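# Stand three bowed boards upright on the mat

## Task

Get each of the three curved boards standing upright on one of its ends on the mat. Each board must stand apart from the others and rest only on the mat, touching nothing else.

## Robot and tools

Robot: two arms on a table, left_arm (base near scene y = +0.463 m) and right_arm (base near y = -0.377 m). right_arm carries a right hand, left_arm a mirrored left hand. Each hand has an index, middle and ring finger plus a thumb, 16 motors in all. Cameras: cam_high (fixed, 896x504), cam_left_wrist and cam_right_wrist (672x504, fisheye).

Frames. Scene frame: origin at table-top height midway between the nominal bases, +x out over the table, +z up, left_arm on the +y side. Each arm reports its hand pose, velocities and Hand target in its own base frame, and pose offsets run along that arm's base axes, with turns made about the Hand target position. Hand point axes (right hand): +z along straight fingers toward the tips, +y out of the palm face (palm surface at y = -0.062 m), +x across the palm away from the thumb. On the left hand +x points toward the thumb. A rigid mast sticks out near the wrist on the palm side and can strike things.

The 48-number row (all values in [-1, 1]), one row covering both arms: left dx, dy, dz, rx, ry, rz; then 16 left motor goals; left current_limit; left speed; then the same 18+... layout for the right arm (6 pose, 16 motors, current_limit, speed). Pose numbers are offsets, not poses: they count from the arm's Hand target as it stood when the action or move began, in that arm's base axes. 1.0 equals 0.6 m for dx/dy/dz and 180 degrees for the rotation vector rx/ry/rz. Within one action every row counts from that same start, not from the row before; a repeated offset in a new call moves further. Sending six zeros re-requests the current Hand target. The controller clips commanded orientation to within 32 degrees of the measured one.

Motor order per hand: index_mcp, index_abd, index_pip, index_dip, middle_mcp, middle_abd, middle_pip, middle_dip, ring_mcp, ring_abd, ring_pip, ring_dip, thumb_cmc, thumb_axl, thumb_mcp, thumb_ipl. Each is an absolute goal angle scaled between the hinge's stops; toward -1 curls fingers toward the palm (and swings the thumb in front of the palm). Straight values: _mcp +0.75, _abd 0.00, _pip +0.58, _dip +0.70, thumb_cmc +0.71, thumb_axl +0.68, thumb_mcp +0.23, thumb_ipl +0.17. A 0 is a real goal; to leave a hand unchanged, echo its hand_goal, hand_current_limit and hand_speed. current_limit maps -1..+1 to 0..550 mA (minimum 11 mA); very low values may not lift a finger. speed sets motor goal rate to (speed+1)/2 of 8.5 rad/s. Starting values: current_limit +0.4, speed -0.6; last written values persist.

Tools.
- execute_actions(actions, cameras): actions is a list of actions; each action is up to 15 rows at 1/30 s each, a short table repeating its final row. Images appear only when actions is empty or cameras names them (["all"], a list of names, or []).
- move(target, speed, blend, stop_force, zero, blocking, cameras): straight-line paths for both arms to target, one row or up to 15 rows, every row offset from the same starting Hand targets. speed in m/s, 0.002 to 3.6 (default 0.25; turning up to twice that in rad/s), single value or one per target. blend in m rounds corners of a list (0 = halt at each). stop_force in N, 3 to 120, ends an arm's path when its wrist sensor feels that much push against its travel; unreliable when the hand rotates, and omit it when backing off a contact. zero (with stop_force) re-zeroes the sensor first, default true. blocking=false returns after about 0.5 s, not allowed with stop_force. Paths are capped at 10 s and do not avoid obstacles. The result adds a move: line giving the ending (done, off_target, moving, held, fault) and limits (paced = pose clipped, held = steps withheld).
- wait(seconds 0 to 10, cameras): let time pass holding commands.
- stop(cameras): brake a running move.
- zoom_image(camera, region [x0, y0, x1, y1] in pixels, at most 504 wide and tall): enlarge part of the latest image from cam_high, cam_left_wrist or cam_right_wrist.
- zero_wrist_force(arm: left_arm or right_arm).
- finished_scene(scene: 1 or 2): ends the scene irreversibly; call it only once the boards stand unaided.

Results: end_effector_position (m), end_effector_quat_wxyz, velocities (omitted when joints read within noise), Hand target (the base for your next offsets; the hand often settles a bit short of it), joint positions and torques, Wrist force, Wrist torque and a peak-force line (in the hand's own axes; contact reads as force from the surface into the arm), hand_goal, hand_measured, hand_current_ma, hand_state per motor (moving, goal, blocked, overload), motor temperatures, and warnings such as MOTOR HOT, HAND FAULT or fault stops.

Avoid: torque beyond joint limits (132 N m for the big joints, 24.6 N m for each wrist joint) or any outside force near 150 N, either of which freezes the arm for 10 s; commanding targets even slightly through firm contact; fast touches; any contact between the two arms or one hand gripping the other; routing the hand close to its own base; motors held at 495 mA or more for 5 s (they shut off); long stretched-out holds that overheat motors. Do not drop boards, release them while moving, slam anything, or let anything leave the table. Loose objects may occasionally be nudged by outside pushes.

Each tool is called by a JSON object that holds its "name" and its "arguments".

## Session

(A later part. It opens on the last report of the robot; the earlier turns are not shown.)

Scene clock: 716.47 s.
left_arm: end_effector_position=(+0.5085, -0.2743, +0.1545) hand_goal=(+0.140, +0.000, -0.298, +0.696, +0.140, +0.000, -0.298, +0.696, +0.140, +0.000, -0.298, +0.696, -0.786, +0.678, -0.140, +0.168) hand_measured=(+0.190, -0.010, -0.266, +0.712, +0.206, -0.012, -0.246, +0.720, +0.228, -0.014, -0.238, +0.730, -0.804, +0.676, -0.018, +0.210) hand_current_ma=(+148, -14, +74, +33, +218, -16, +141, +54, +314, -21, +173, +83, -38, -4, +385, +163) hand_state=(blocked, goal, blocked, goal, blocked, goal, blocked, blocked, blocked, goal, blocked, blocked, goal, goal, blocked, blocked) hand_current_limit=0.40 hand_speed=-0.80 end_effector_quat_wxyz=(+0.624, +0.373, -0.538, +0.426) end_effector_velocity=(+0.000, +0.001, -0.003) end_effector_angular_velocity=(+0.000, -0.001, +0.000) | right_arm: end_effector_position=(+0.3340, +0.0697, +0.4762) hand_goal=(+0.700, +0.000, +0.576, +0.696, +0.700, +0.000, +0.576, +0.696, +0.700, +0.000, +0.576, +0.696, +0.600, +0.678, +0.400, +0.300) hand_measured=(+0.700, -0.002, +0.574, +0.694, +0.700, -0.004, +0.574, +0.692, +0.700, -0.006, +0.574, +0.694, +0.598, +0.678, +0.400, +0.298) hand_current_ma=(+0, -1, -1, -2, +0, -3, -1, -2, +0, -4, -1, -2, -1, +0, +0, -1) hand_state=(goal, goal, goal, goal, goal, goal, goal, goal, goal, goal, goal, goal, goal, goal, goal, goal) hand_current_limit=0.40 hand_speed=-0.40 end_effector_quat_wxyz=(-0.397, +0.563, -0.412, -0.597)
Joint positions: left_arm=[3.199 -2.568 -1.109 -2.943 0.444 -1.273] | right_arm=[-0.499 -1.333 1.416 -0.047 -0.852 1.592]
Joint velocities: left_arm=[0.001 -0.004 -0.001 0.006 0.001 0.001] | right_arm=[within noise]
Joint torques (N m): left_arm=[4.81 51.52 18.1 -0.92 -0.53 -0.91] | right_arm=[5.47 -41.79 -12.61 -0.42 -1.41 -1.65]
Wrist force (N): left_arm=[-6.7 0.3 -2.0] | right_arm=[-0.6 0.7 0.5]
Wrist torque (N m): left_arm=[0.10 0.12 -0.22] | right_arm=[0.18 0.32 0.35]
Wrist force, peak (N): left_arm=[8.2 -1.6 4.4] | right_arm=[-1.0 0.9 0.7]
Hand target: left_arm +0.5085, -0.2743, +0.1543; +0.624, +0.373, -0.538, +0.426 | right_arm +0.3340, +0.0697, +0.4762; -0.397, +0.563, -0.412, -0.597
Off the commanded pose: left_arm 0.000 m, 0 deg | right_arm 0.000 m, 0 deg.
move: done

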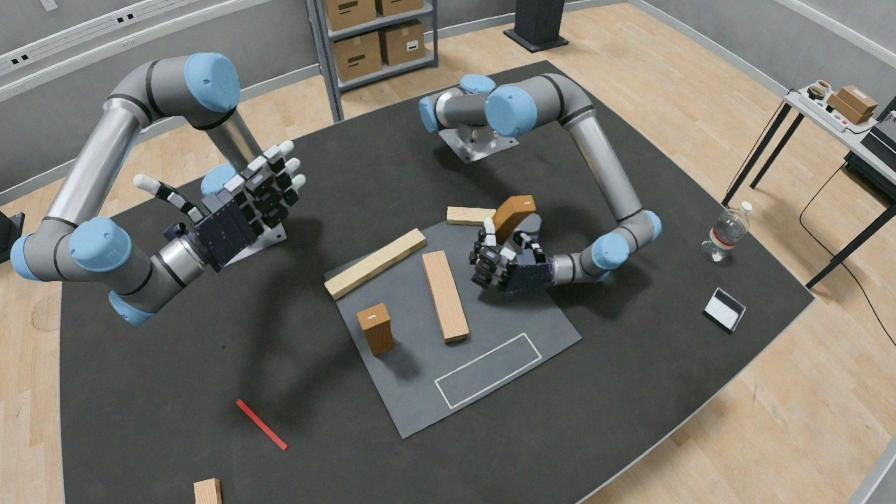

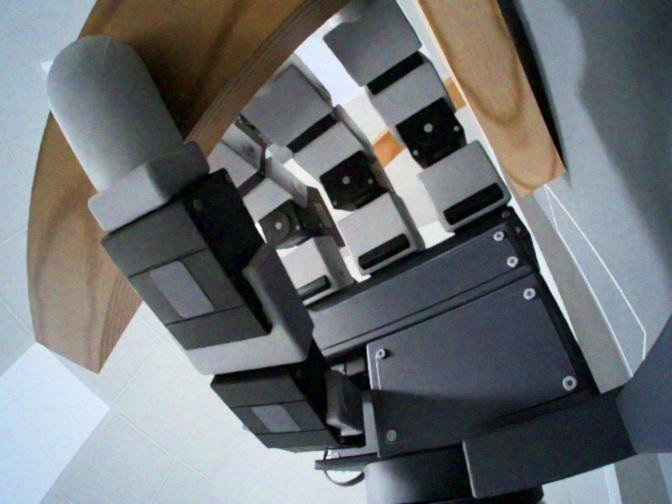

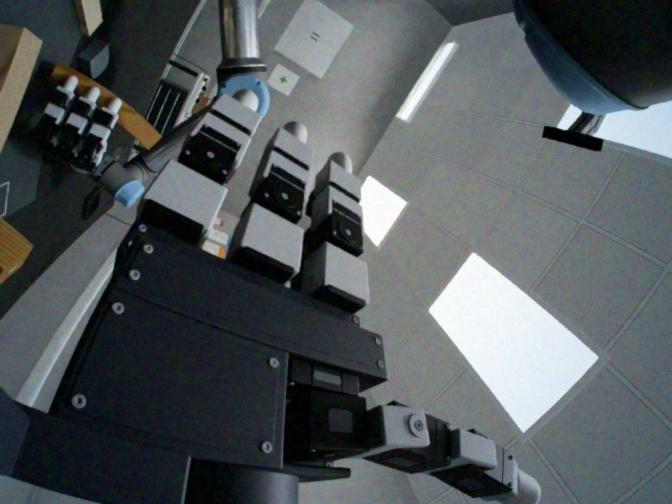

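{"name": "move", "arguments": {"target": [[0,0,0.33,0,0,0,0.14,0,-0.299,0.696,0.14,0,-0.299,0.696,0.14,0,-0.299,0.696,-0.786,0.678,-0.14,0.168,0.4,-0.8,0,0,0,0,0,0,0.7,0,0.576,0.696,0.7,0,0.576,0.696,0.7,0,0.576,0.696,0.6,0.678,0.4,0.3,0.4,-0.4],[0,0.05,0.36,0.0288,-0.5171,0.0375,0.14,0,-0.299,0.696,0.14,0,-0.299,0.696,0.14,0,-0.299,0.696,-0.786,0.678,-0.14,0.168,0.4,-0.8,0,0,0,0,0,0,0.7,0,0.576,0.696,0.7,0,0.576,0.696,0.7,0,0.576,0.696,0.6,0.678,0.4,0.3,0.4,-0.4]], "speed": 0.22, "blend": 0.03, "cameras": ["cam_high"]}}

{"name": "move", "arguments": {"target": [0,0,0,0,0,0.5,0.14,0,-0.299,0.696,0.14,0,-0.299,0.696,0.14,0,-0.299,0.696,-0.786,0.678,-0.14,0.168,0.4,-0.8,0,0,0,0,0,0,0.7,0,0.576,0.696,0.7,0,0.576,0.696,0.7,0,0.576,0.696,0.6,0.678,0.4,0.3,0.4,-0.4], "speed": 0.25, "cameras": ["all"]}}

Scene clock: 760.87 s.
left_arm: end_effector_position=(+0.5085, -0.2443, +0.3703) hand_goal=(+0.140, +0.000, -0.298, +0.696, +0.140, +0.000, -0.298, +0.696, +0.140, +0.000, -0.298, +0.696, -0.786, +0.678, -0.140, +0.168) hand_measured=(+0.196, +0.004, -0.250, +0.720, +0.200, -0.002, -0.246, +0.720, +0.206, -0.008, -0.252, +0.724, -0.784, +0.676, -0.018, +0.210) hand_current_ma=(+174, +5, +129, +54, +193, -1, +141, +54, +211, -10, +122, +62, +3, -1, +385, +163) hand_state=(blocked, goal, blocked, blocked, blocked, goal, blocked, blocked, blocked, goal, blocked, blocked, goal, goal, blocked, blocked) hand_current_limit=0.40 hand_speed=-0.80 end_effector_quat_wxyz=(+0.000, -0.001, +0.819, -0.574) | right_arm: end_effector_position=(+0.3340, +0.0697, +0.4762) hand_goal=(+0.700, +0.000, +0.576, +0.696, +0.700, +0.000, +0.576, +0.696, +0.700, +0.000, +0.576, +0.696, +0.600, +0.678, +0.400, +0.300) hand_measured=(+0.700, -0.002, +0.574, +0.694, +0.700, -0.004, +0.574, +0.692, +0.700, -0.006, +0.574, +0.694, +0.598, +0.678, +0.400, +0.298) hand_current_ma=(+0, -1, -1, -2, +0, -3, -1, -2, +0, -4, -1, -2, -1, +0, +0, -1) hand_state=(goal, goal, goal, goal, goal, goal, goal, goal, goal, goal, goal, goal, goal, goal, goal, goal) hand_current_limit=0.40 hand_speed=-0.40 end_effector_quat_wxyz=(-0.397, +0.563, -0.412, -0.597)
Joint positions: left_arm=[3.286 -1.649 -1.546 -1.893 0.376 -1.171] | right_arm=[-0.499 -1.333 1.416 -0.047 -0.852 1.592]
Joint torques (N m): left_arm=[-6.71 28.52 22.83 3.09 -0.31 1.36] | right_arm=[4.28 -42.12 -13.36 -0.39 -1.45 -1.15]
Wrist force (N): left_arm=[0.5 7.4 1.0] | right_arm=[-0.7 0.8 0.5]
Wrist torque (N m): left_arm=[0.50 -0.14 -0.33] | right_arm=[0.19 0.32 0.34]
Wrist force, peak (N): left_arm=[-9.5 0.1 -2.2] | right_arm=[-0.7 1.1 1.0]
Hand target: left_arm +0.5085, -0.2443, +0.3703; +0.000, -0.001, +0.819, -0.574 | right_arm +0.3340, +0.0697, +0.4762; -0.397, +0.563, -0.412, -0.597
Off the commanded pose: left_arm 0.000 m, 0 deg | right_arm 0.000 m, 0 deg.
move: done
Images, in order (width x height): cam_high 896x504.

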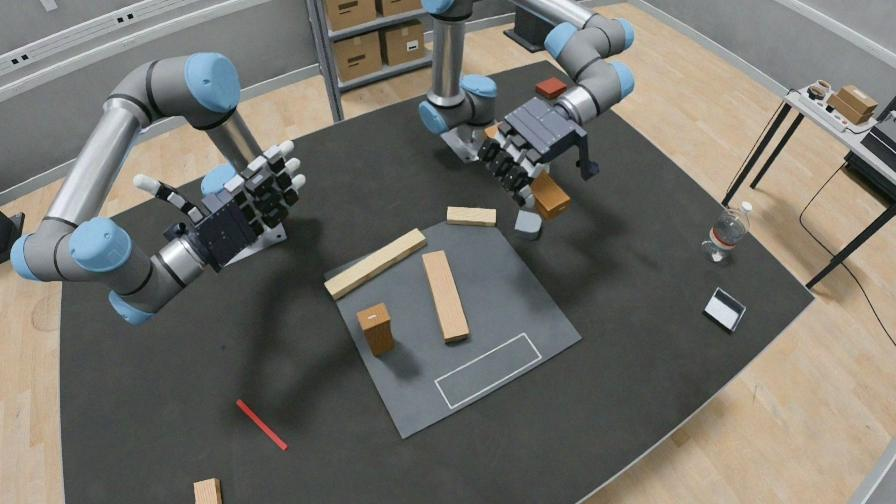

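Scene clock: 764.53 s.
left_arm: end_effector_position=(+0.5085, -0.2443, +0.3703) hand_goal=(+0.140, +0.000, -0.298, +0.696, +0.140, +0.000, -0.298, +0.696, +0.140, +0.000, -0.298, +0.696, -0.786, +0.678, -0.140, +0.168) hand_measured=(+0.198, +0.004, -0.250, +0.720, +0.200, -0.002, -0.246, +0.720, +0.204, -0.008, -0.252, +0.724, -0.782, +0.678, -0.018, +0.210) hand_current_ma=(+178, +5, +131, +54, +192, -1, +141, +54, +205, -10, +121, +62, +6, -1, +385, +163) hand_state=(blocked, goal, blocked, blocked, blocked, goal, blocked, blocked, blocked, goal, blocked, blocked, goal, goal, blocked, blocked) hand_current_limit=0.40 hand_speed=-0.80 end_effector_quat_wxyz=(-0.405, +0.580, -0.579, +0.406) | right_arm: end_effector_position=(+0.3340, +0.0697, +0.4762) hand_goal=(+0.700, +0.000, +0.576, +0.696, +0.700, +0.000, +0.576, +0.696, +0.700, +0.000, +0.576, +0.696, +0.600, +0.678, +0.400, +0.300) hand_measured=(+0.700, -0.002, +0.574, +0.694, +0.700, -0.004, +0.574, +0.692, +0.700, -0.006, +0.574, +0.694, +0.598, +0.678, +0.400, +0.298) hand_current_ma=(+0, -1, -1, -2, +0, -3, -1, -2, +0, -4, -1, -2, -1, +0, +0, -1) hand_state=(goal, goal, goal, goal, goal, goal, goal, goal, goal, goal, goal, goal, goal, goal, goal, goal) hand_current_limit=0.40 hand_speed=-0.40 end_effector_quat_wxyz=(-0.397, +0.563, -0.412, -0.597)
Joint positions: left_arm=[2.887 -1.501 -2.036 0.036 1.81 -3.232] | right_arm=[-0.499 -1.333 1.416 -0.047 -0.852 1.592]
Joint torques (N m): left_arm=[-4.78 32.5 14.09 4.99 2.09 -0.74] | right_arm=[4.6 -41.17 -12.74 -0.49 -1.38 -0.86]
Wrist force (N): left_arm=[0.7 6.3 1.5] | right_arm=[-0.8 0.8 0.7]
Wrist torque (N m): left_arm=[0.34 -0.16 -0.37] | right_arm=[0.18 0.35 0.33]
Wrist force, peak (N): left_arm=[0.2 7.5 1.3] | right_arm=[-0.8 0.9 0.8]
Hand target: left_arm +0.5085, -0.2443, +0.3703; -0.405, +0.580, -0.579, +0.406 | right_arm +0.3340, +0.0697, +0.4762; -0.397, +0.563, -0.412, -0.597
Off the commanded pose: left_arm 0.000 m, 0 deg | right_arm 0.000 m, 0 deg.
move: done

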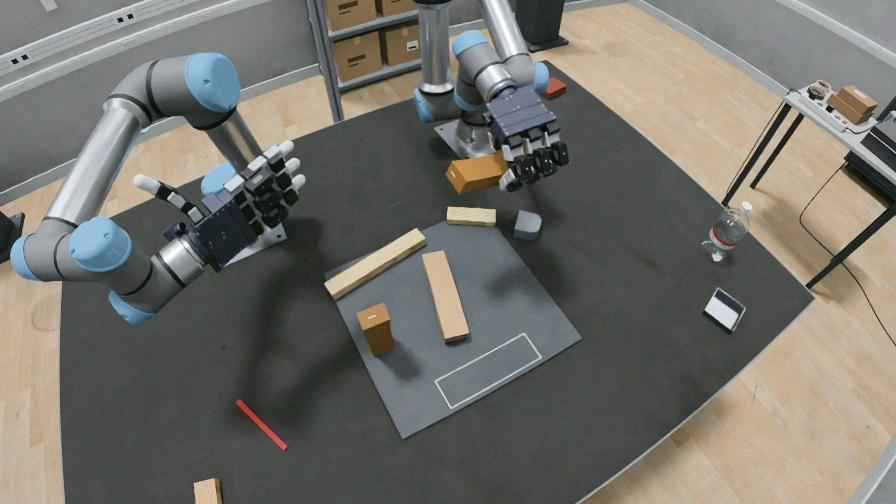

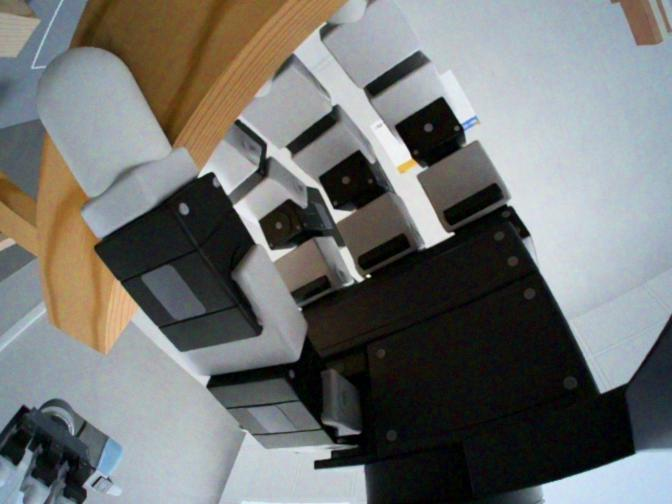

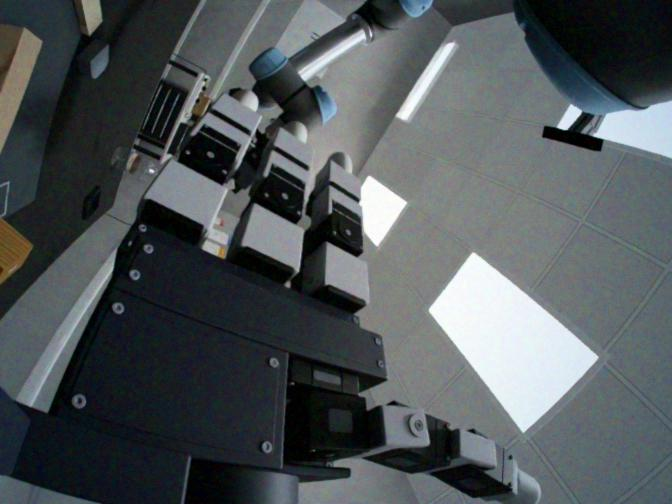

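{"name": "move", "arguments": {"target": [0.022,0.019,-0.2,0.0336,0.0336,0.499,0.14,0,-0.299,0.696,0.14,0,-0.299,0.696,0.14,0,-0.299,0.696,-0.786,0.678,-0.14,0.168,0.4,-0.8,0,0,0,0,0,0,0.7,0,0.576,0.696,0.7,0,0.576,0.696,0.7,0,0.576,0.696,0.6,0.678,0.4,0.3,0.4,-0.4], "speed": 0.25, "cameras": ["all"]}}

{"name": "zoom_image", "arguments": {"camera": "cam_high", "region": [400, 130, 560, 290]}}

{"name": "zoom_image", "arguments": {"camera": "cam_right_wrist", "region": [0, 0, 260, 200]}}

Scene clock: 770.93 s.
left_arm: end_effector_position=(+0.5129, -0.2405, +0.3304) hand_goal=(+0.140, +0.000, -0.298, +0.696, +0.140, +0.000, -0.298, +0.696, +0.140, +0.000, -0.298, +0.696, -0.786, +0.678, -0.140, +0.168) hand_measured=(+0.198, +0.004, -0.248, +0.722, +0.200, +0.000, -0.246, +0.720, +0.200, -0.006, -0.254, +0.722, -0.776, +0.678, -0.018, +0.210) hand_current_ma=(+184, +5, +140, +59, +188, -1, +141, +54, +188, -6, +115, +58, +16, +1, +385, +163) hand_state=(blocked, goal, blocked, blocked, blocked, goal, blocked, blocked, blocked, goal, blocked, blocked, goal, goal, blocked, blocked) hand_current_limit=0.40 hand_speed=-0.80 end_effector_quat_wxyz=(-0.498, +0.708, -0.423, +0.268) | right_arm: end_effector_position=(+0.3340, +0.0697, +0.4762) hand_goal=(+0.700, +0.000, +0.576, +0.696, +0.700, +0.000, +0.576, +0.696, +0.700, +0.000, +0.576, +0.696, +0.600, +0.678, +0.400, +0.300) hand_measured=(+0.700, -0.002, +0.574, +0.694, +0.700, -0.004, +0.574, +0.692, +0.700, -0.006, +0.574, +0.694, +0.598, +0.678, +0.400, +0.298) hand_current_ma=(+0, -1, -1, -2, +0, -3, -1, -2, +0, -4, -1, -2, -1, +0, +0, -1) hand_state=(goal, goal, goal, goal, goal, goal, goal, goal, goal, goal, goal, goal, goal, goal, goal, goal) hand_current_limit=0.40 hand_speed=-0.40 end_effector_quat_wxyz=(-0.397, +0.563, -0.412, -0.597)
Joint positions: left_arm=[2.686 -1.668 -1.931 -0.16 2.469 -3.604] | right_arm=[-0.499 -1.333 1.416 -0.047 -0.852 1.592]
Joint torques (N m): left_arm=[5.1 39.13 13.4 4.43 -0.02 1.54] | right_arm=[3.84 -41.59 -12.02 -0.32 -1.43 -0.4]
Wrist force (N): left_arm=[0.8 6.7 1.3] | right_arm=[-0.7 0.8 0.6]
Wrist torque (N m): left_arm=[0.37 -0.13 -0.32] | right_arm=[0.18 0.33 0.35]
Wrist force, peak (N): left_arm=[1.3 9.7 2.6] | right_arm=[-0.8 1.0 0.8]
Hand target: left_arm +0.5129, -0.2404, +0.3304; -0.498, +0.708, -0.423, +0.268 (not the last commanded pose) | right_arm +0.3340, +0.0697, +0.4762; -0.397, +0.563, -0.412, -0.597
Off the commanded pose: left_arm 0.081 m, 60 deg | right_arm 0.000 m, 0 deg.
move: held (left_arm; a check stopped the path); limits=held
pose unreachable (left arm): on one or more control steps of this call, first in action 0 (counted from 0), this arm could not follow its commanded pose, so it was not sent that pose on those steps. It may still have moved: this result reports where it is.
cause: moving toward the commanded pose would bring two parts of the arm too close to each other (joints 4 (wrist 1) to 6 (wrist 3) lie between them).

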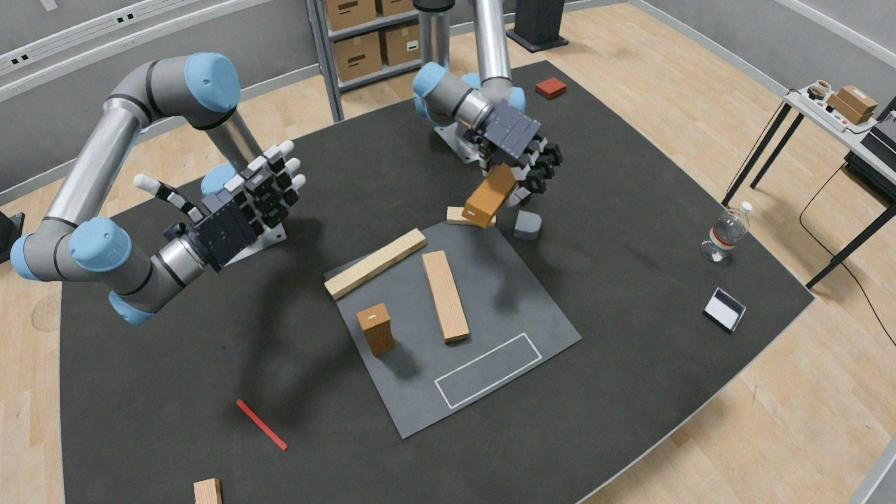

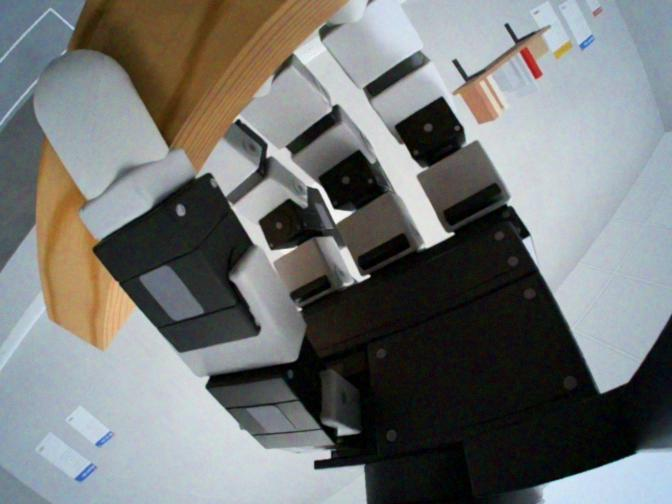

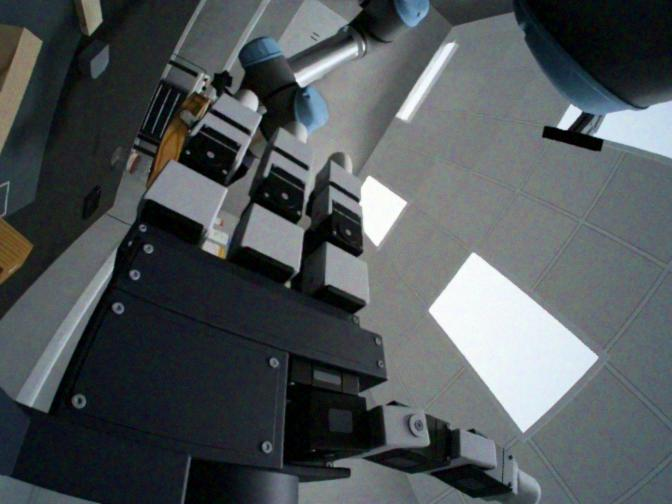

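Scaled by 3.150.

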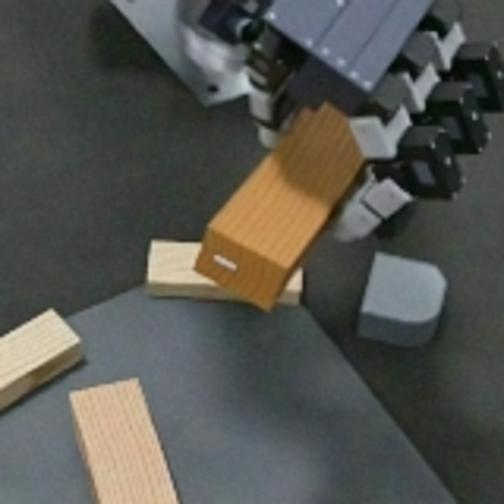

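Scaled by 1.938 from the camera's 672x504 image, which has a finer 960x720 frame.

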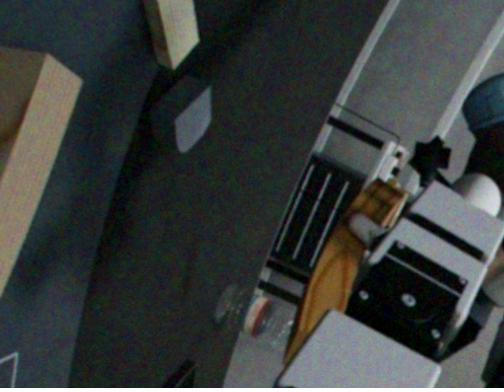

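{"name": "move", "arguments": {"target": [[0.405,-0.168,-0.1,0.0304,0.0015,-0.1667,0.14,0,-0.299,0.696,0.14,0,-0.299,0.696,0.14,0,-0.299,0.696,-0.786,0.678,-0.14,0.168,0.4,-0.8,0,0,0,0,0,0,0.7,0,0.576,0.696,0.7,0,0.576,0.696,0.7,0,0.576,0.696,0.6,0.678,0.4,0.3,0.4,-0.4],[0.405,-0.168,-0.35,0.0304,0.0015,-0.1667,0.14,0,-0.299,0.696,0.14,0,-0.299,0.696,0.14,0,-0.299,0.696,-0.786,0.678,-0.14,0.168,0.4,-0.8,0,0,0,0,0,0,0.7,0,0.576,0.696,0.7,0,0.576,0.696,0.7,0,0.576,0.696,0.6,0.678,0.4,0.3,0.4,-0.4]], "speed": 0.2, "blend": 0.03, "cameras": ["all"]}}

{"name": "zoom_image", "arguments": {"camera": "cam_high", "region": [430, 220, 610, 380]}}

Scene clock: 797.70 s.
left_arm: end_effector_position=(+0.7559, -0.3412, +0.1205) hand_goal=(+0.140, +0.000, -0.298, +0.696, +0.140, +0.000, -0.298, +0.696, +0.140, +0.000, -0.298, +0.696, -0.786, +0.678, -0.140, +0.168) hand_measured=(+0.198, +0.006, -0.246, +0.722, +0.200, +0.000, -0.246, +0.720, +0.200, -0.004, -0.256, +0.722, -0.774, +0.680, -0.018, +0.210) hand_current_ma=(+184, +6, +142, +60, +187, +0, +141, +54, +188, -4, +112, +56, +20, +1, +385, +163) hand_state=(blocked, goal, blocked, blocked, blocked, goal, blocked, blocked, blocked, goal, blocked, blocked, goal, goal, blocked, blocked) hand_current_limit=0.40 hand_speed=-0.80 end_effector_quat_wxyz=(+0.443, -0.551, +0.605, -0.366) | right_arm: end_effector_position=(+0.3340, +0.0697, +0.4762) hand_goal=(+0.700, +0.000, +0.576, +0.696, +0.700, +0.000, +0.576, +0.696, +0.700, +0.000, +0.576, +0.696, +0.600, +0.678, +0.400, +0.300) hand_measured=(+0.700, -0.002, +0.574, +0.694, +0.700, -0.004, +0.574, +0.692, +0.700, -0.006, +0.574, +0.694, +0.598, +0.678, +0.400, +0.298) hand_current_ma=(+0, -1, -1, -2, +0, -3, -1, -2, +0, -4, -1, -2, -1, +0, +0, -1) hand_state=(goal, goal, goal, goal, goal, goal, goal, goal, goal, goal, goal, goal, goal, goal, goal, goal) hand_current_limit=0.40 hand_speed=-0.40 end_effector_quat_wxyz=(-0.397, +0.563, -0.412, -0.597)
Joint positions: left_arm=[2.806 -2.414 -1.443 0.344 1.932 -3.136] | right_arm=[-0.499 -1.333 1.416 -0.047 -0.852 1.592]
Joint torques (N m): left_arm=[-7.8 52.95 20.37 4.53 -1 1.71] | right_arm=[3.2 -41.1 -12.25 -0.48 -1.63 0.11]
Wrist force (N): left_arm=[1.6 7.5 1.1] | right_arm=[-0.6 0.9 0.6]
Wrist torque (N m): left_arm=[0.50 -0.25 -0.28] | right_arm=[0.20 0.32 0.36]
Wrist force, peak (N): left_arm=[2.0 10.3 1.9] | right_arm=[-0.8 1.1 0.8]
Hand target: left_arm +0.7559, -0.3412, +0.1204; +0.443, -0.551, +0.605, -0.366 | right_arm +0.3340, +0.0697, +0.4762; -0.397, +0.563, -0.412, -0.597
Off the commanded pose: left_arm 0.000 m, 0 deg | right_arm 0.000 m, 0 deg.
move: done

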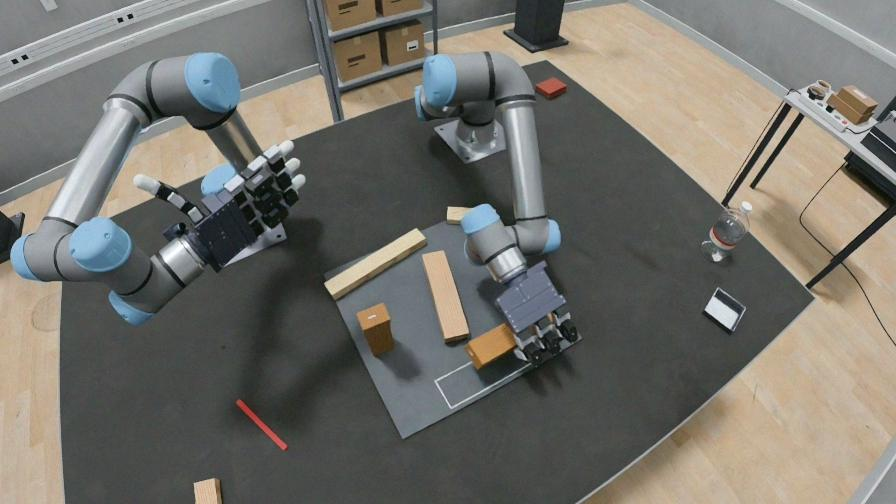

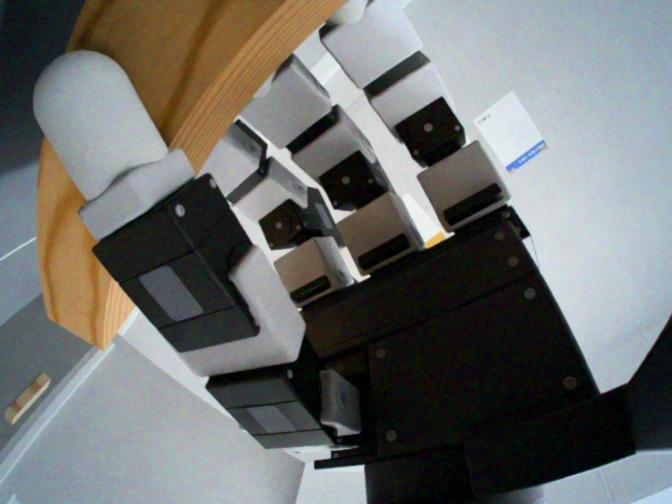

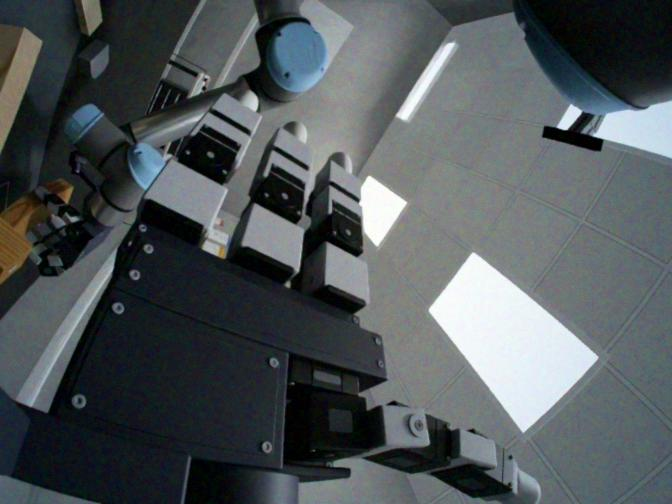

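Scaled by 2.800.

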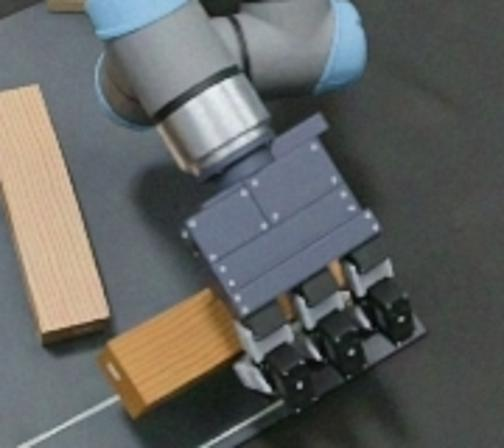

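{"name": "move", "arguments": {"target": [0,0,-0.14,0,0,0,0.14,0,-0.299,0.696,0.14,0,-0.299,0.696,0.14,0,-0.299,0.696,-0.786,0.678,-0.14,0.168,0.4,-0.8,0,0,0,0,0,0,0.7,0,0.576,0.696,0.7,0,0.576,0.696,0.7,0,0.576,0.696,0.6,0.678,0.4,0.3,0.4,-0.4], "speed": 0.025, "stop_force": 4, "cameras": ["all"]}}

{"name": "zoom_image", "arguments": {"camera": "cam_high", "region": [430, 220, 610, 380]}}

Scene clock: 807.27 s.
left_arm: end_effector_position=(+0.7559, -0.3412, +0.0581) hand_goal=(+0.140, +0.000, -0.298, +0.696, +0.140, +0.000, -0.298, +0.696, +0.140, +0.000, -0.298, +0.696, -0.786, +0.678, -0.140, +0.168) hand_measured=(+0.204, +0.004, -0.254, +0.722, +0.200, +0.000, -0.246, +0.720, +0.200, -0.004, -0.256, +0.722, -0.776, +0.680, -0.018, +0.210) hand_current_ma=(+205, +5, +115, +57, +187, +0, +141, +54, +187, -4, +112, +56, +19, +1, +385, +163) hand_state=(blocked, goal, blocked, blocked, blocked, goal, blocked, blocked, blocked, goal, blocked, blocked, goal, goal, blocked, blocked) hand_current_limit=0.40 hand_speed=-0.80 end_effector_quat_wxyz=(+0.443, -0.551, +0.605, -0.366) | right_arm: end_effector_position=(+0.3340, +0.0697, +0.4762) hand_goal=(+0.700, +0.000, +0.576, +0.696, +0.700, +0.000, +0.576, +0.696, +0.700, +0.000, +0.576, +0.696, +0.600, +0.678, +0.400, +0.300) hand_measured=(+0.700, -0.002, +0.574, +0.694, +0.700, -0.004, +0.574, +0.692, +0.700, -0.006, +0.574, +0.694, +0.598, +0.678, +0.400, +0.298) hand_current_ma=(+0, -1, -1, -2, +0, -3, -1, -2, +0, -4, -1, -2, -1, +0, +0, -1) hand_state=(goal, goal, goal, goal, goal, goal, goal, goal, goal, goal, goal, goal, goal, goal, goal, goal) hand_current_limit=0.40 hand_speed=-0.40 end_effector_quat_wxyz=(-0.397, +0.563, -0.412, -0.597)
Joint positions: left_arm=[2.806 -2.517 -1.441 0.444 1.932 -3.136] | right_arm=[-0.499 -1.333 1.416 -0.047 -0.852 1.592]
Joint torques (N m): left_arm=[0.91 63.81 8.95 4.52 -1.05 0.4] | right_arm=[1.77 -41.51 -11.96 -0.29 -1.43 0.51]
Wrist force (N): left_arm=[1.4 5.3 0.6] | right_arm=[-0.8 0.9 0.7]
Wrist torque (N m): left_arm=[0.49 -0.22 -0.33] | right_arm=[0.20 0.34 0.34]
Wrist force, peak (N): left_arm=[1.8 7.9 1.4] | right_arm=[-1.0 1.0 0.8]
Hand target: left_arm +0.7559, -0.3412, +0.0581; +0.443, -0.551, +0.605, -0.366 (not the last commanded pose) | right_arm +0.3340, +0.0697, +0.4762; -0.397, +0.563, -0.412, -0.597
Off the commanded pose: left_arm 0.022 m, 0 deg | right_arm 0.000 m, 0 deg.
move: contact (left_arm)

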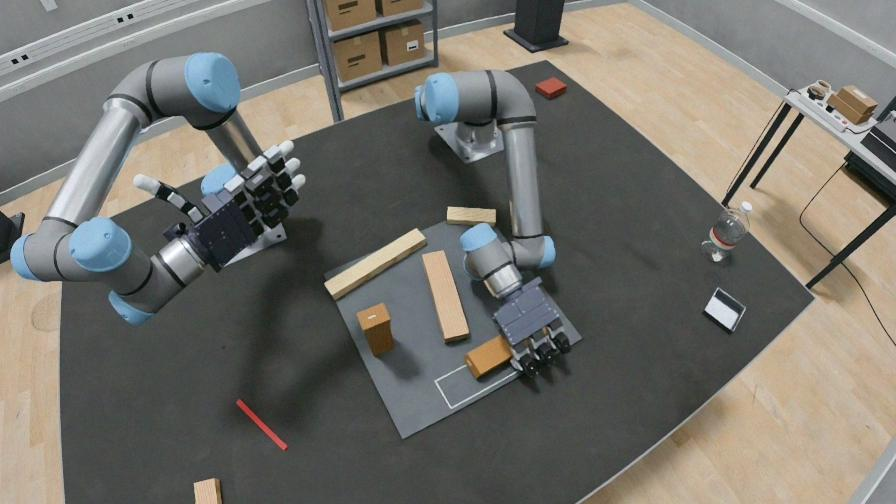

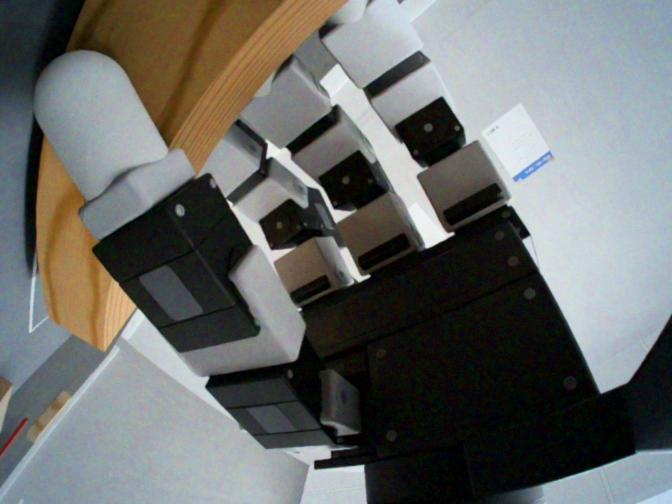

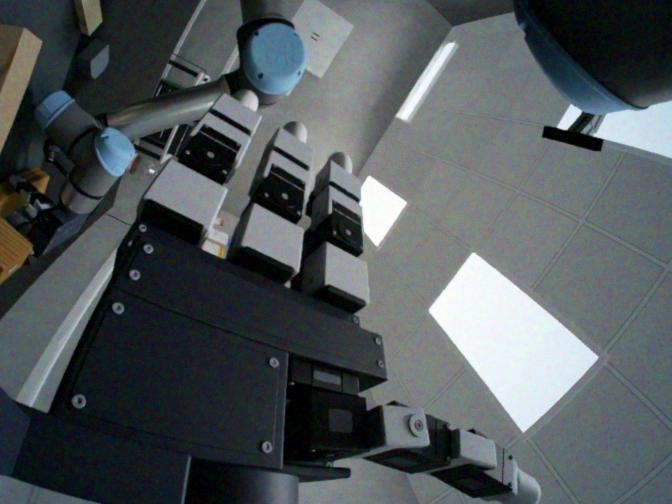

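Scaled by 2.800.

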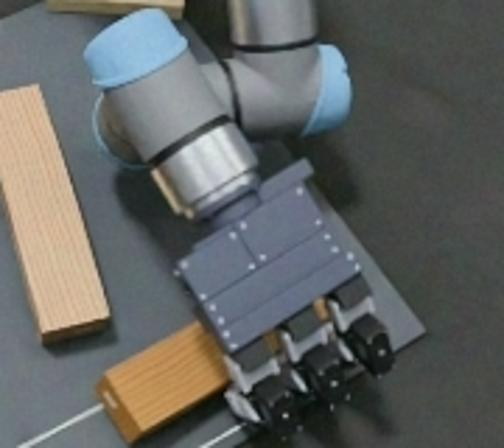

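{"name": "execute_actions", "arguments": {"actions": [[[0,0,0,0,0,0,0.25,0,-0.299,0.696,0.25,0,-0.299,0.696,0.25,0,-0.299,0.696,-0.786,0.678,0.02,0.168,0.4,-0.9,0,0,0,0,0,0,0.7,0,0.576,0.696,0.7,0,0.576,0.696,0.7,0,0.576,0.696,0.6,0.678,0.4,0.3,0.4,-0.4]],[[0,0,0,0,0,0,0.616,0,-0.299,0.696,0.616,0,-0.299,0.696,0.616,0,-0.299,0.696,-0.786,0.678,0.3,0.168,0.4,-0.7,0,0,0,0,0,0,0.7,0,0.576,0.696,0.7,0,0.576,0.696,0.7,0,0.576,0.696,0.6,0.678,0.4,0.3,0.4,-0.4]]], "cameras": ["cam_left_wrist"]}}

{"name": "move", "arguments": {"target": [0,0,0.3,0,0,0,0.616,0,-0.299,0.696,0.616,0,-0.299,0.696,0.616,0,-0.299,0.696,-0.786,0.678,0.3,0.168,0.4,-0.7,0,0,0,0,0,0,0.7,0,0.576,0.696,0.7,0,0.576,0.696,0.7,0,0.576,0.696,0.6,0.678,0.4,0.3,0.4,-0.4], "speed": 0.15, "cameras": ["all"]}}

Scene clock: 811.90 s.
left_arm: end_effector_position=(+0.7559, -0.3412, +0.0581) hand_goal=(+0.616, +0.000, -0.298, +0.696, +0.616, +0.000, -0.298, +0.696, +0.616, +0.000, -0.298, +0.696, -0.786, +0.678, +0.300, +0.168) hand_measured=(+0.602, +0.004, -0.296, +0.698, +0.600, +0.000, -0.296, +0.698, +0.600, +0.000, -0.296, +0.698, -0.780, +0.680, +0.296, +0.170) hand_current_ma=(-30, +5, +2, +3, -31, +0, +3, +3, -33, +0, +3, +3, +11, +3, -9, +2) hand_state=(goal, goal, goal, goal, goal, goal, goal, goal, goal, goal, goal, goal, goal, goal, goal, goal) hand_current_limit=0.40 hand_speed=-0.70 end_effector_quat_wxyz=(+0.443, -0.551, +0.605, -0.366) | right_arm: end_effector_position=(+0.3340, +0.0697, +0.4762) hand_goal=(+0.700, +0.000, +0.576, +0.696, +0.700, +0.000, +0.576, +0.696, +0.700, +0.000, +0.576, +0.696, +0.600, +0.678, +0.400, +0.300) hand_measured=(+0.700, -0.002, +0.574, +0.694, +0.700, -0.004, +0.574, +0.692, +0.700, -0.006, +0.574, +0.694, +0.598, +0.678, +0.400, +0.298) hand_current_ma=(+0, -1, -1, -2, +0, -3, -1, -2, +0, -4, -1, -2, -1, +0, +0, -1) hand_state=(goal, goal, goal, goal, goal, goal, goal, goal, goal, goal, goal, goal, goal, goal, goal, goal) hand_current_limit=0.40 hand_speed=-0.40 end_effector_quat_wxyz=(-0.397, +0.563, -0.412, -0.597)
Joint positions: left_arm=[2.806 -2.517 -1.441 0.444 1.932 -3.136] | right_arm=[-0.499 -1.333 1.416 -0.047 -0.852 1.592]
Joint torques (N m): left_arm=[0.39 62.65 11.94 3.22 -1.01 0.32] | right_arm=[1.71 -41.42 -13.08 -0.3 -1.28 0.67]
Wrist force (N): left_arm=[0.9 3.7 -0.2] | right_arm=[-0.7 0.7 0.5]
Wrist torque (N m): left_arm=[0.31 -0.19 -0.29] | right_arm=[0.18 0.33 0.35]
Wrist force, peak (N): left_arm=[1.5 6.4 0.2] | right_arm=[-0.9 0.8 0.9]
Hand target: left_arm +0.7559, -0.3412, +0.0581; +0.443, -0.551, +0.605, -0.366 | right_arm +0.3340, +0.0697, +0.4762; -0.397, +0.563, -0.412, -0.597
Off the commanded pose: left_arm 0.000 m, 0 deg | right_arm 0.000 m, 0 deg.
Images, in order (width x height): cam_left_wrist 672x504.

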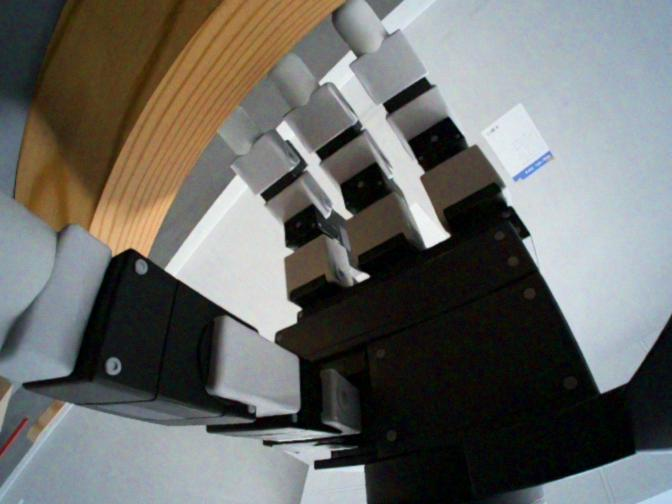

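Scene clock: 813.53 s.
left_arm: end_effector_position=(+0.7559, -0.3413, +0.2381) hand_goal=(+0.616, +0.000, -0.298, +0.696, +0.616, +0.000, -0.298, +0.696, +0.616, +0.000, -0.298, +0.696, -0.786, +0.678, +0.300, +0.168) hand_measured=(+0.602, +0.004, -0.296, +0.698, +0.602, +0.000, -0.296, +0.698, +0.602, +0.000, -0.296, +0.698, -0.780, +0.680, +0.296, +0.170) hand_current_ma=(-26, +4, +2, +3, -28, +0, +3, +3, -29, +0, +2, +3, +11, +3, -8, +2) hand_state=(goal, goal, goal, goal, goal, goal, goal, goal, goal, goal, goal, goal, goal, goal, goal, goal) hand_current_limit=0.40 hand_speed=-0.70 end_effector_quat_wxyz=(+0.443, -0.551, +0.605, -0.366) | right_arm: end_effector_position=(+0.3340, +0.0697, +0.4762) hand_goal=(+0.700, +0.000, +0.576, +0.696, +0.700, +0.000, +0.576, +0.696, +0.700, +0.000, +0.576, +0.696, +0.600, +0.678, +0.400, +0.300) hand_measured=(+0.700, -0.002, +0.574, +0.694, +0.700, -0.004, +0.574, +0.692, +0.700, -0.006, +0.574, +0.694, +0.598, +0.678, +0.400, +0.298) hand_current_ma=(+0, -1, -1, -2, +0, -3, -1, -2, +0, -4, -1, -2, -1, +0, +0, -1) hand_state=(goal, goal, goal, goal, goal, goal, goal, goal, goal, goal, goal, goal, goal, goal, goal, goal) hand_current_limit=0.40 hand_speed=-0.40 end_effector_quat_wxyz=(-0.397, +0.563, -0.412, -0.597)
Joint positions: left_arm=[2.806 -2.255 -1.383 0.124 1.932 -3.136] | right_arm=[-0.499 -1.333 1.416 -0.047 -0.852 1.592]
Joint torques (N m): left_arm=[-5.28 54.57 13.73 1.98 -0.85 -1.56] | right_arm=[1.63 -41.56 -12.26 -0.41 -1.42 0.83]
Wrist force (N): left_arm=[0.9 3.2 -0.1] | right_arm=[-0.7 0.8 0.6]
Wrist torque (N m): left_arm=[0.24 -0.18 -0.28] | right_arm=[0.19 0.33 0.34]
Wrist force, peak (N): left_arm=[1.1 5.1 0.2] | right_arm=[-0.6 0.9 0.9]
Hand target: left_arm +0.7559, -0.3412, +0.2381; +0.443, -0.551, +0.605, -0.366 | right_arm +0.3340, +0.0697, +0.4762; -0.397, +0.563, -0.412, -0.597
Off the commanded pose: left_arm 0.000 m, 0 deg | right_arm 0.000 m, 0 deg.
move: done

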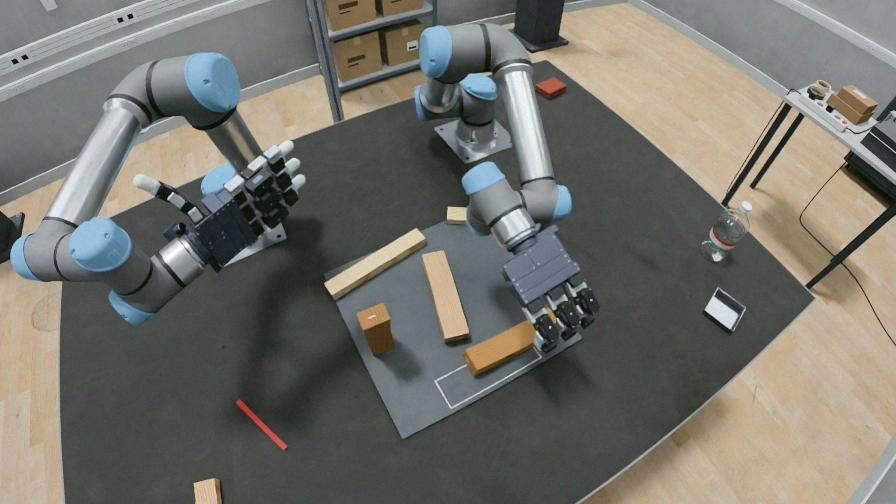

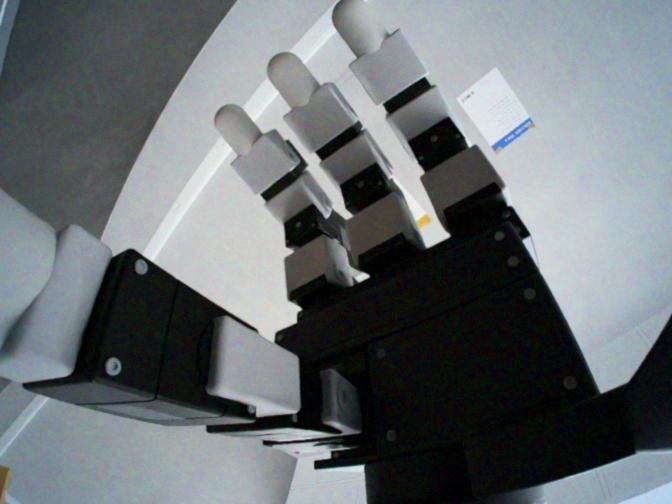

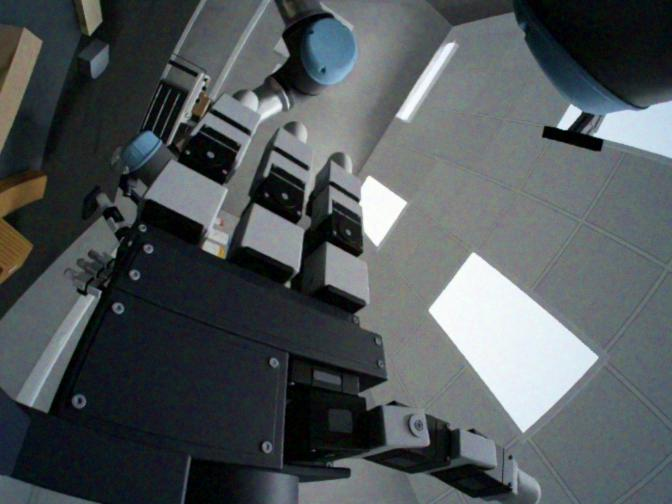

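{"name": "move", "arguments": {"target": [-0.2,0.45,0.25,0,0,0,0.616,0,-0.299,0.696,0.616,0,-0.299,0.696,0.616,0,-0.299,0.696,-0.786,0.678,0.3,0.168,0.4,-0.7,0,0,0,0,0,0,0.7,0,0.576,0.696,0.7,0,0.576,0.696,0.7,0,0.576,0.696,0.6,0.678,0.4,0.3,0.4,-0.4], "speed": 0.3, "cameras": ["cam_high"]}}

{"name": "zoom_image", "arguments": {"camera": "cam_high", "region": [410, 230, 600, 400]}}

Scene clock: 817.17 s.
left_arm: end_effector_position=(+0.6359, -0.0713, +0.3880) hand_goal=(+0.616, +0.000, -0.298, +0.696, +0.616, +0.000, -0.298, +0.696, +0.616, +0.000, -0.298, +0.696, -0.786, +0.678, +0.300, +0.168) hand_measured=(+0.602, +0.004, -0.296, +0.698, +0.602, +0.000, -0.296, +0.698, +0.602, +0.000, -0.296, +0.698, -0.782, +0.680, +0.296, +0.170) hand_current_ma=(-26, +3, +2, +3, -28, +0, +3, +3, -29, +0, +2, +3, +7, +2, -8, +2) hand_state=(goal, goal, goal, goal, goal, goal, goal, goal, goal, goal, goal, goal, goal, goal, goal, goal) hand_current_limit=0.40 hand_speed=-0.70 end_effector_quat_wxyz=(+0.443, -0.551, +0.605, -0.365) | right_arm: end_effector_position=(+0.3340, +0.0697, +0.4762) hand_goal=(+0.700, +0.000, +0.576, +0.696, +0.700, +0.000, +0.576, +0.696, +0.700, +0.000, +0.576, +0.696, +0.600, +0.678, +0.400, +0.300) hand_measured=(+0.700, -0.002, +0.574, +0.694, +0.700, -0.004, +0.574, +0.692, +0.700, -0.006, +0.574, +0.694, +0.598, +0.678, +0.400, +0.298) hand_current_ma=(+0, -1, -1, -2, +0, -3, -1, -2, +0, -4, -1, -2, -1, +0, +0, -1) hand_state=(goal, goal, goal, goal, goal, goal, goal, goal, goal, goal, goal, goal, goal, goal, goal, goal) hand_current_limit=0.40 hand_speed=-0.40 end_effector_quat_wxyz=(-0.397, +0.563, -0.412, -0.597)
Joint positions: left_arm=[3.284 -1.645 -1.84 -0.005 1.483 -2.967] | right_arm=[-0.499 -1.333 1.416 -0.047 -0.852 1.592]
Joint torques (N m): left_arm=[4.47 37.28 26.59 1.73 -1.38 -0.58] | right_arm=[0.99 -40.8 -12.42 -0.45 -1.37 1.08]
Wrist force (N): left_arm=[1.3 2.4 -0.1] | right_arm=[-0.8 0.9 0.5]
Wrist torque (N m): left_arm=[0.17 -0.21 -0.23] | right_arm=[0.20 0.34 0.34]
Wrist force, peak (N): left_arm=[3.0 3.8 1.1] | right_arm=[-0.8 1.0 0.8]
Hand target: left_arm +0.6359, -0.0712, +0.3881; +0.443, -0.551, +0.605, -0.366 | right_arm +0.3340, +0.0697, +0.4762; -0.397, +0.563, -0.412, -0.597
Off the commanded pose: left_arm 0.000 m, 0 deg | right_arm 0.000 m, 0 deg.
move: done
Images, in order (width x height): cam_high 896x504.

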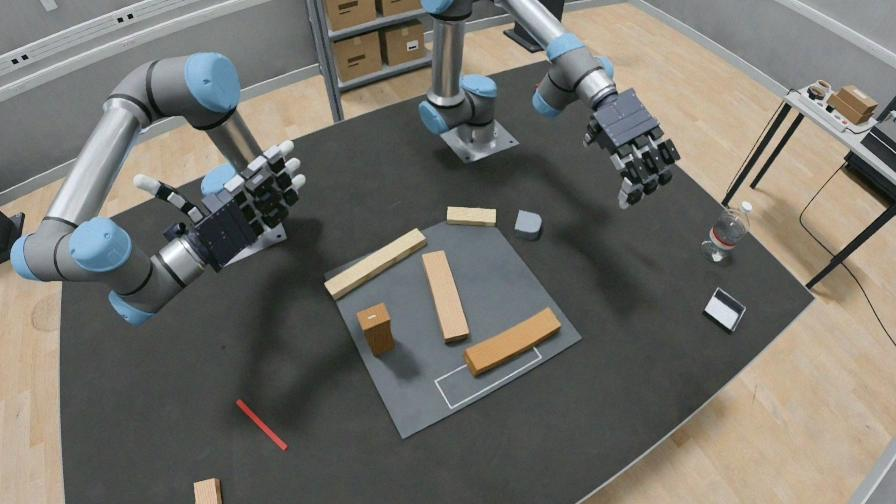

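Scaled by 2.653.

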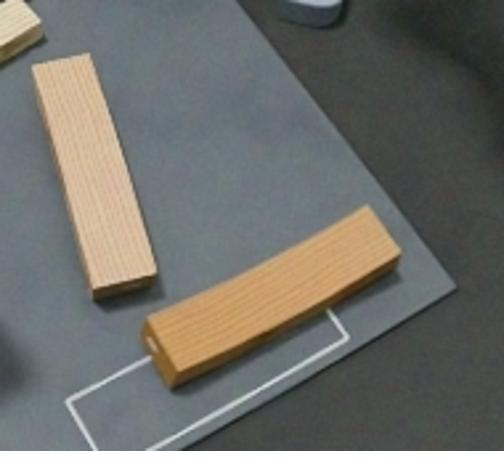

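{"name": "move", "arguments": {"target": [0,0,0,0,0,0,0.616,0,-0.299,0.696,0.616,0,-0.299,0.696,0.616,0,-0.299,0.696,-0.786,0.678,0.3,0.168,0.4,-0.7,0.4,0.45,-0.05,-0.4063,-0.3917,-0.388,0.616,0,-0.299,0.696,0.616,0,-0.299,0.696,0.616,0,-0.299,0.696,-0.786,0.678,0.226,0.168,0.4,-0.2], "speed": 0.4, "cameras": ["cam_high"]}}

Scene clock: 841.57 s.
left_arm: end_effector_position=(+0.6359, -0.0712, +0.3881) hand_goal=(+0.616, +0.000, -0.298, +0.696, +0.616, +0.000, -0.298, +0.696, +0.616, +0.000, -0.298, +0.696, -0.786, +0.678, +0.300, +0.168) hand_measured=(+0.602, +0.004, -0.296, +0.698, +0.602, +0.000, -0.296, +0.698, +0.602, +0.000, -0.296, +0.698, -0.782, +0.680, +0.296, +0.170) hand_current_ma=(-26, +3, +2, +3, -28, +0, +3, +3, -29, +0, +2, +3, +7, +2, -8, +2) hand_state=(goal, goal, goal, goal, goal, goal, goal, goal, goal, goal, goal, goal, goal, goal, goal, goal) hand_current_limit=0.40 hand_speed=-0.70 end_effector_quat_wxyz=(+0.443, -0.551, +0.605, -0.366) | right_arm: end_effector_position=(+0.5740, +0.3396, +0.4462) hand_goal=(+0.616, +0.000, -0.298, +0.696, +0.616, +0.000, -0.298, +0.696, +0.616, +0.000, -0.298, +0.696, -0.786, +0.678, +0.226, +0.168) hand_measured=(+0.612, -0.002, -0.296, +0.694, +0.610, -0.004, -0.296, +0.694, +0.612, -0.002, -0.296, +0.694, -0.786, +0.678, +0.226, +0.170) hand_current_ma=(-4, -1, +2, -2, -4, -2, +2, -2, -4, -2, +2, -2, +0, +0, +0, +1) hand_state=(goal, goal, goal, goal, goal, goal, goal, goal, goal, goal, goal, goal, goal, goal, goal, goal) hand_current_limit=0.40 hand_speed=-0.20 end_effector_quat_wxyz=(-0.399, +0.570, -0.588, +0.413) end_effector_velocity=(+0.000, -0.001, +0.000) end_effector_angular_velocity=(-0.001, -0.002, -0.004)
Joint positions: left_arm=[3.285 -1.645 -1.84 -0.005 1.483 -2.967] | right_arm=[0.428 -1.423 1.605 -2.939 -2.002 3.309]
Joint velocities: left_arm=[within noise] | right_arm=[0 0 0 -0.001 -0.005 0]
Joint torques (N m): left_arm=[5.27 37.35 27.21 1.09 -1.46 1.44] | right_arm=[7.51 -22.55 -25.18 -4.12 -1.63 2.26]
Wrist force (N): left_arm=[1.2 2.4 0.2] | right_arm=[-0.2 -0.4 0.4]
Wrist torque (N m): left_arm=[0.14 -0.20 -0.24] | right_arm=[-0.06 0.05 0.29]
Wrist force, peak (N): left_arm=[1.1 3.0 0.1] | right_arm=[-0.6 1.8 0.8]
Hand target: left_arm +0.6359, -0.0712, +0.3881; +0.443, -0.551, +0.605, -0.366 | right_arm +0.5740, +0.3397, +0.4462; -0.399, +0.570, -0.588, +0.413
Off the commanded pose: left_arm 0.000 m, 0 deg | right_arm 0.000 m, 0 deg.
move: done
Images, in order (width x height): cam_high 896x504.

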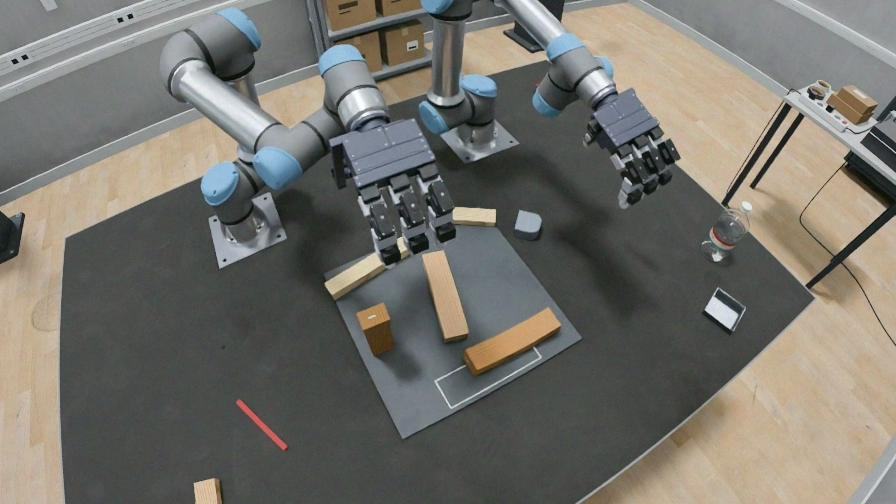

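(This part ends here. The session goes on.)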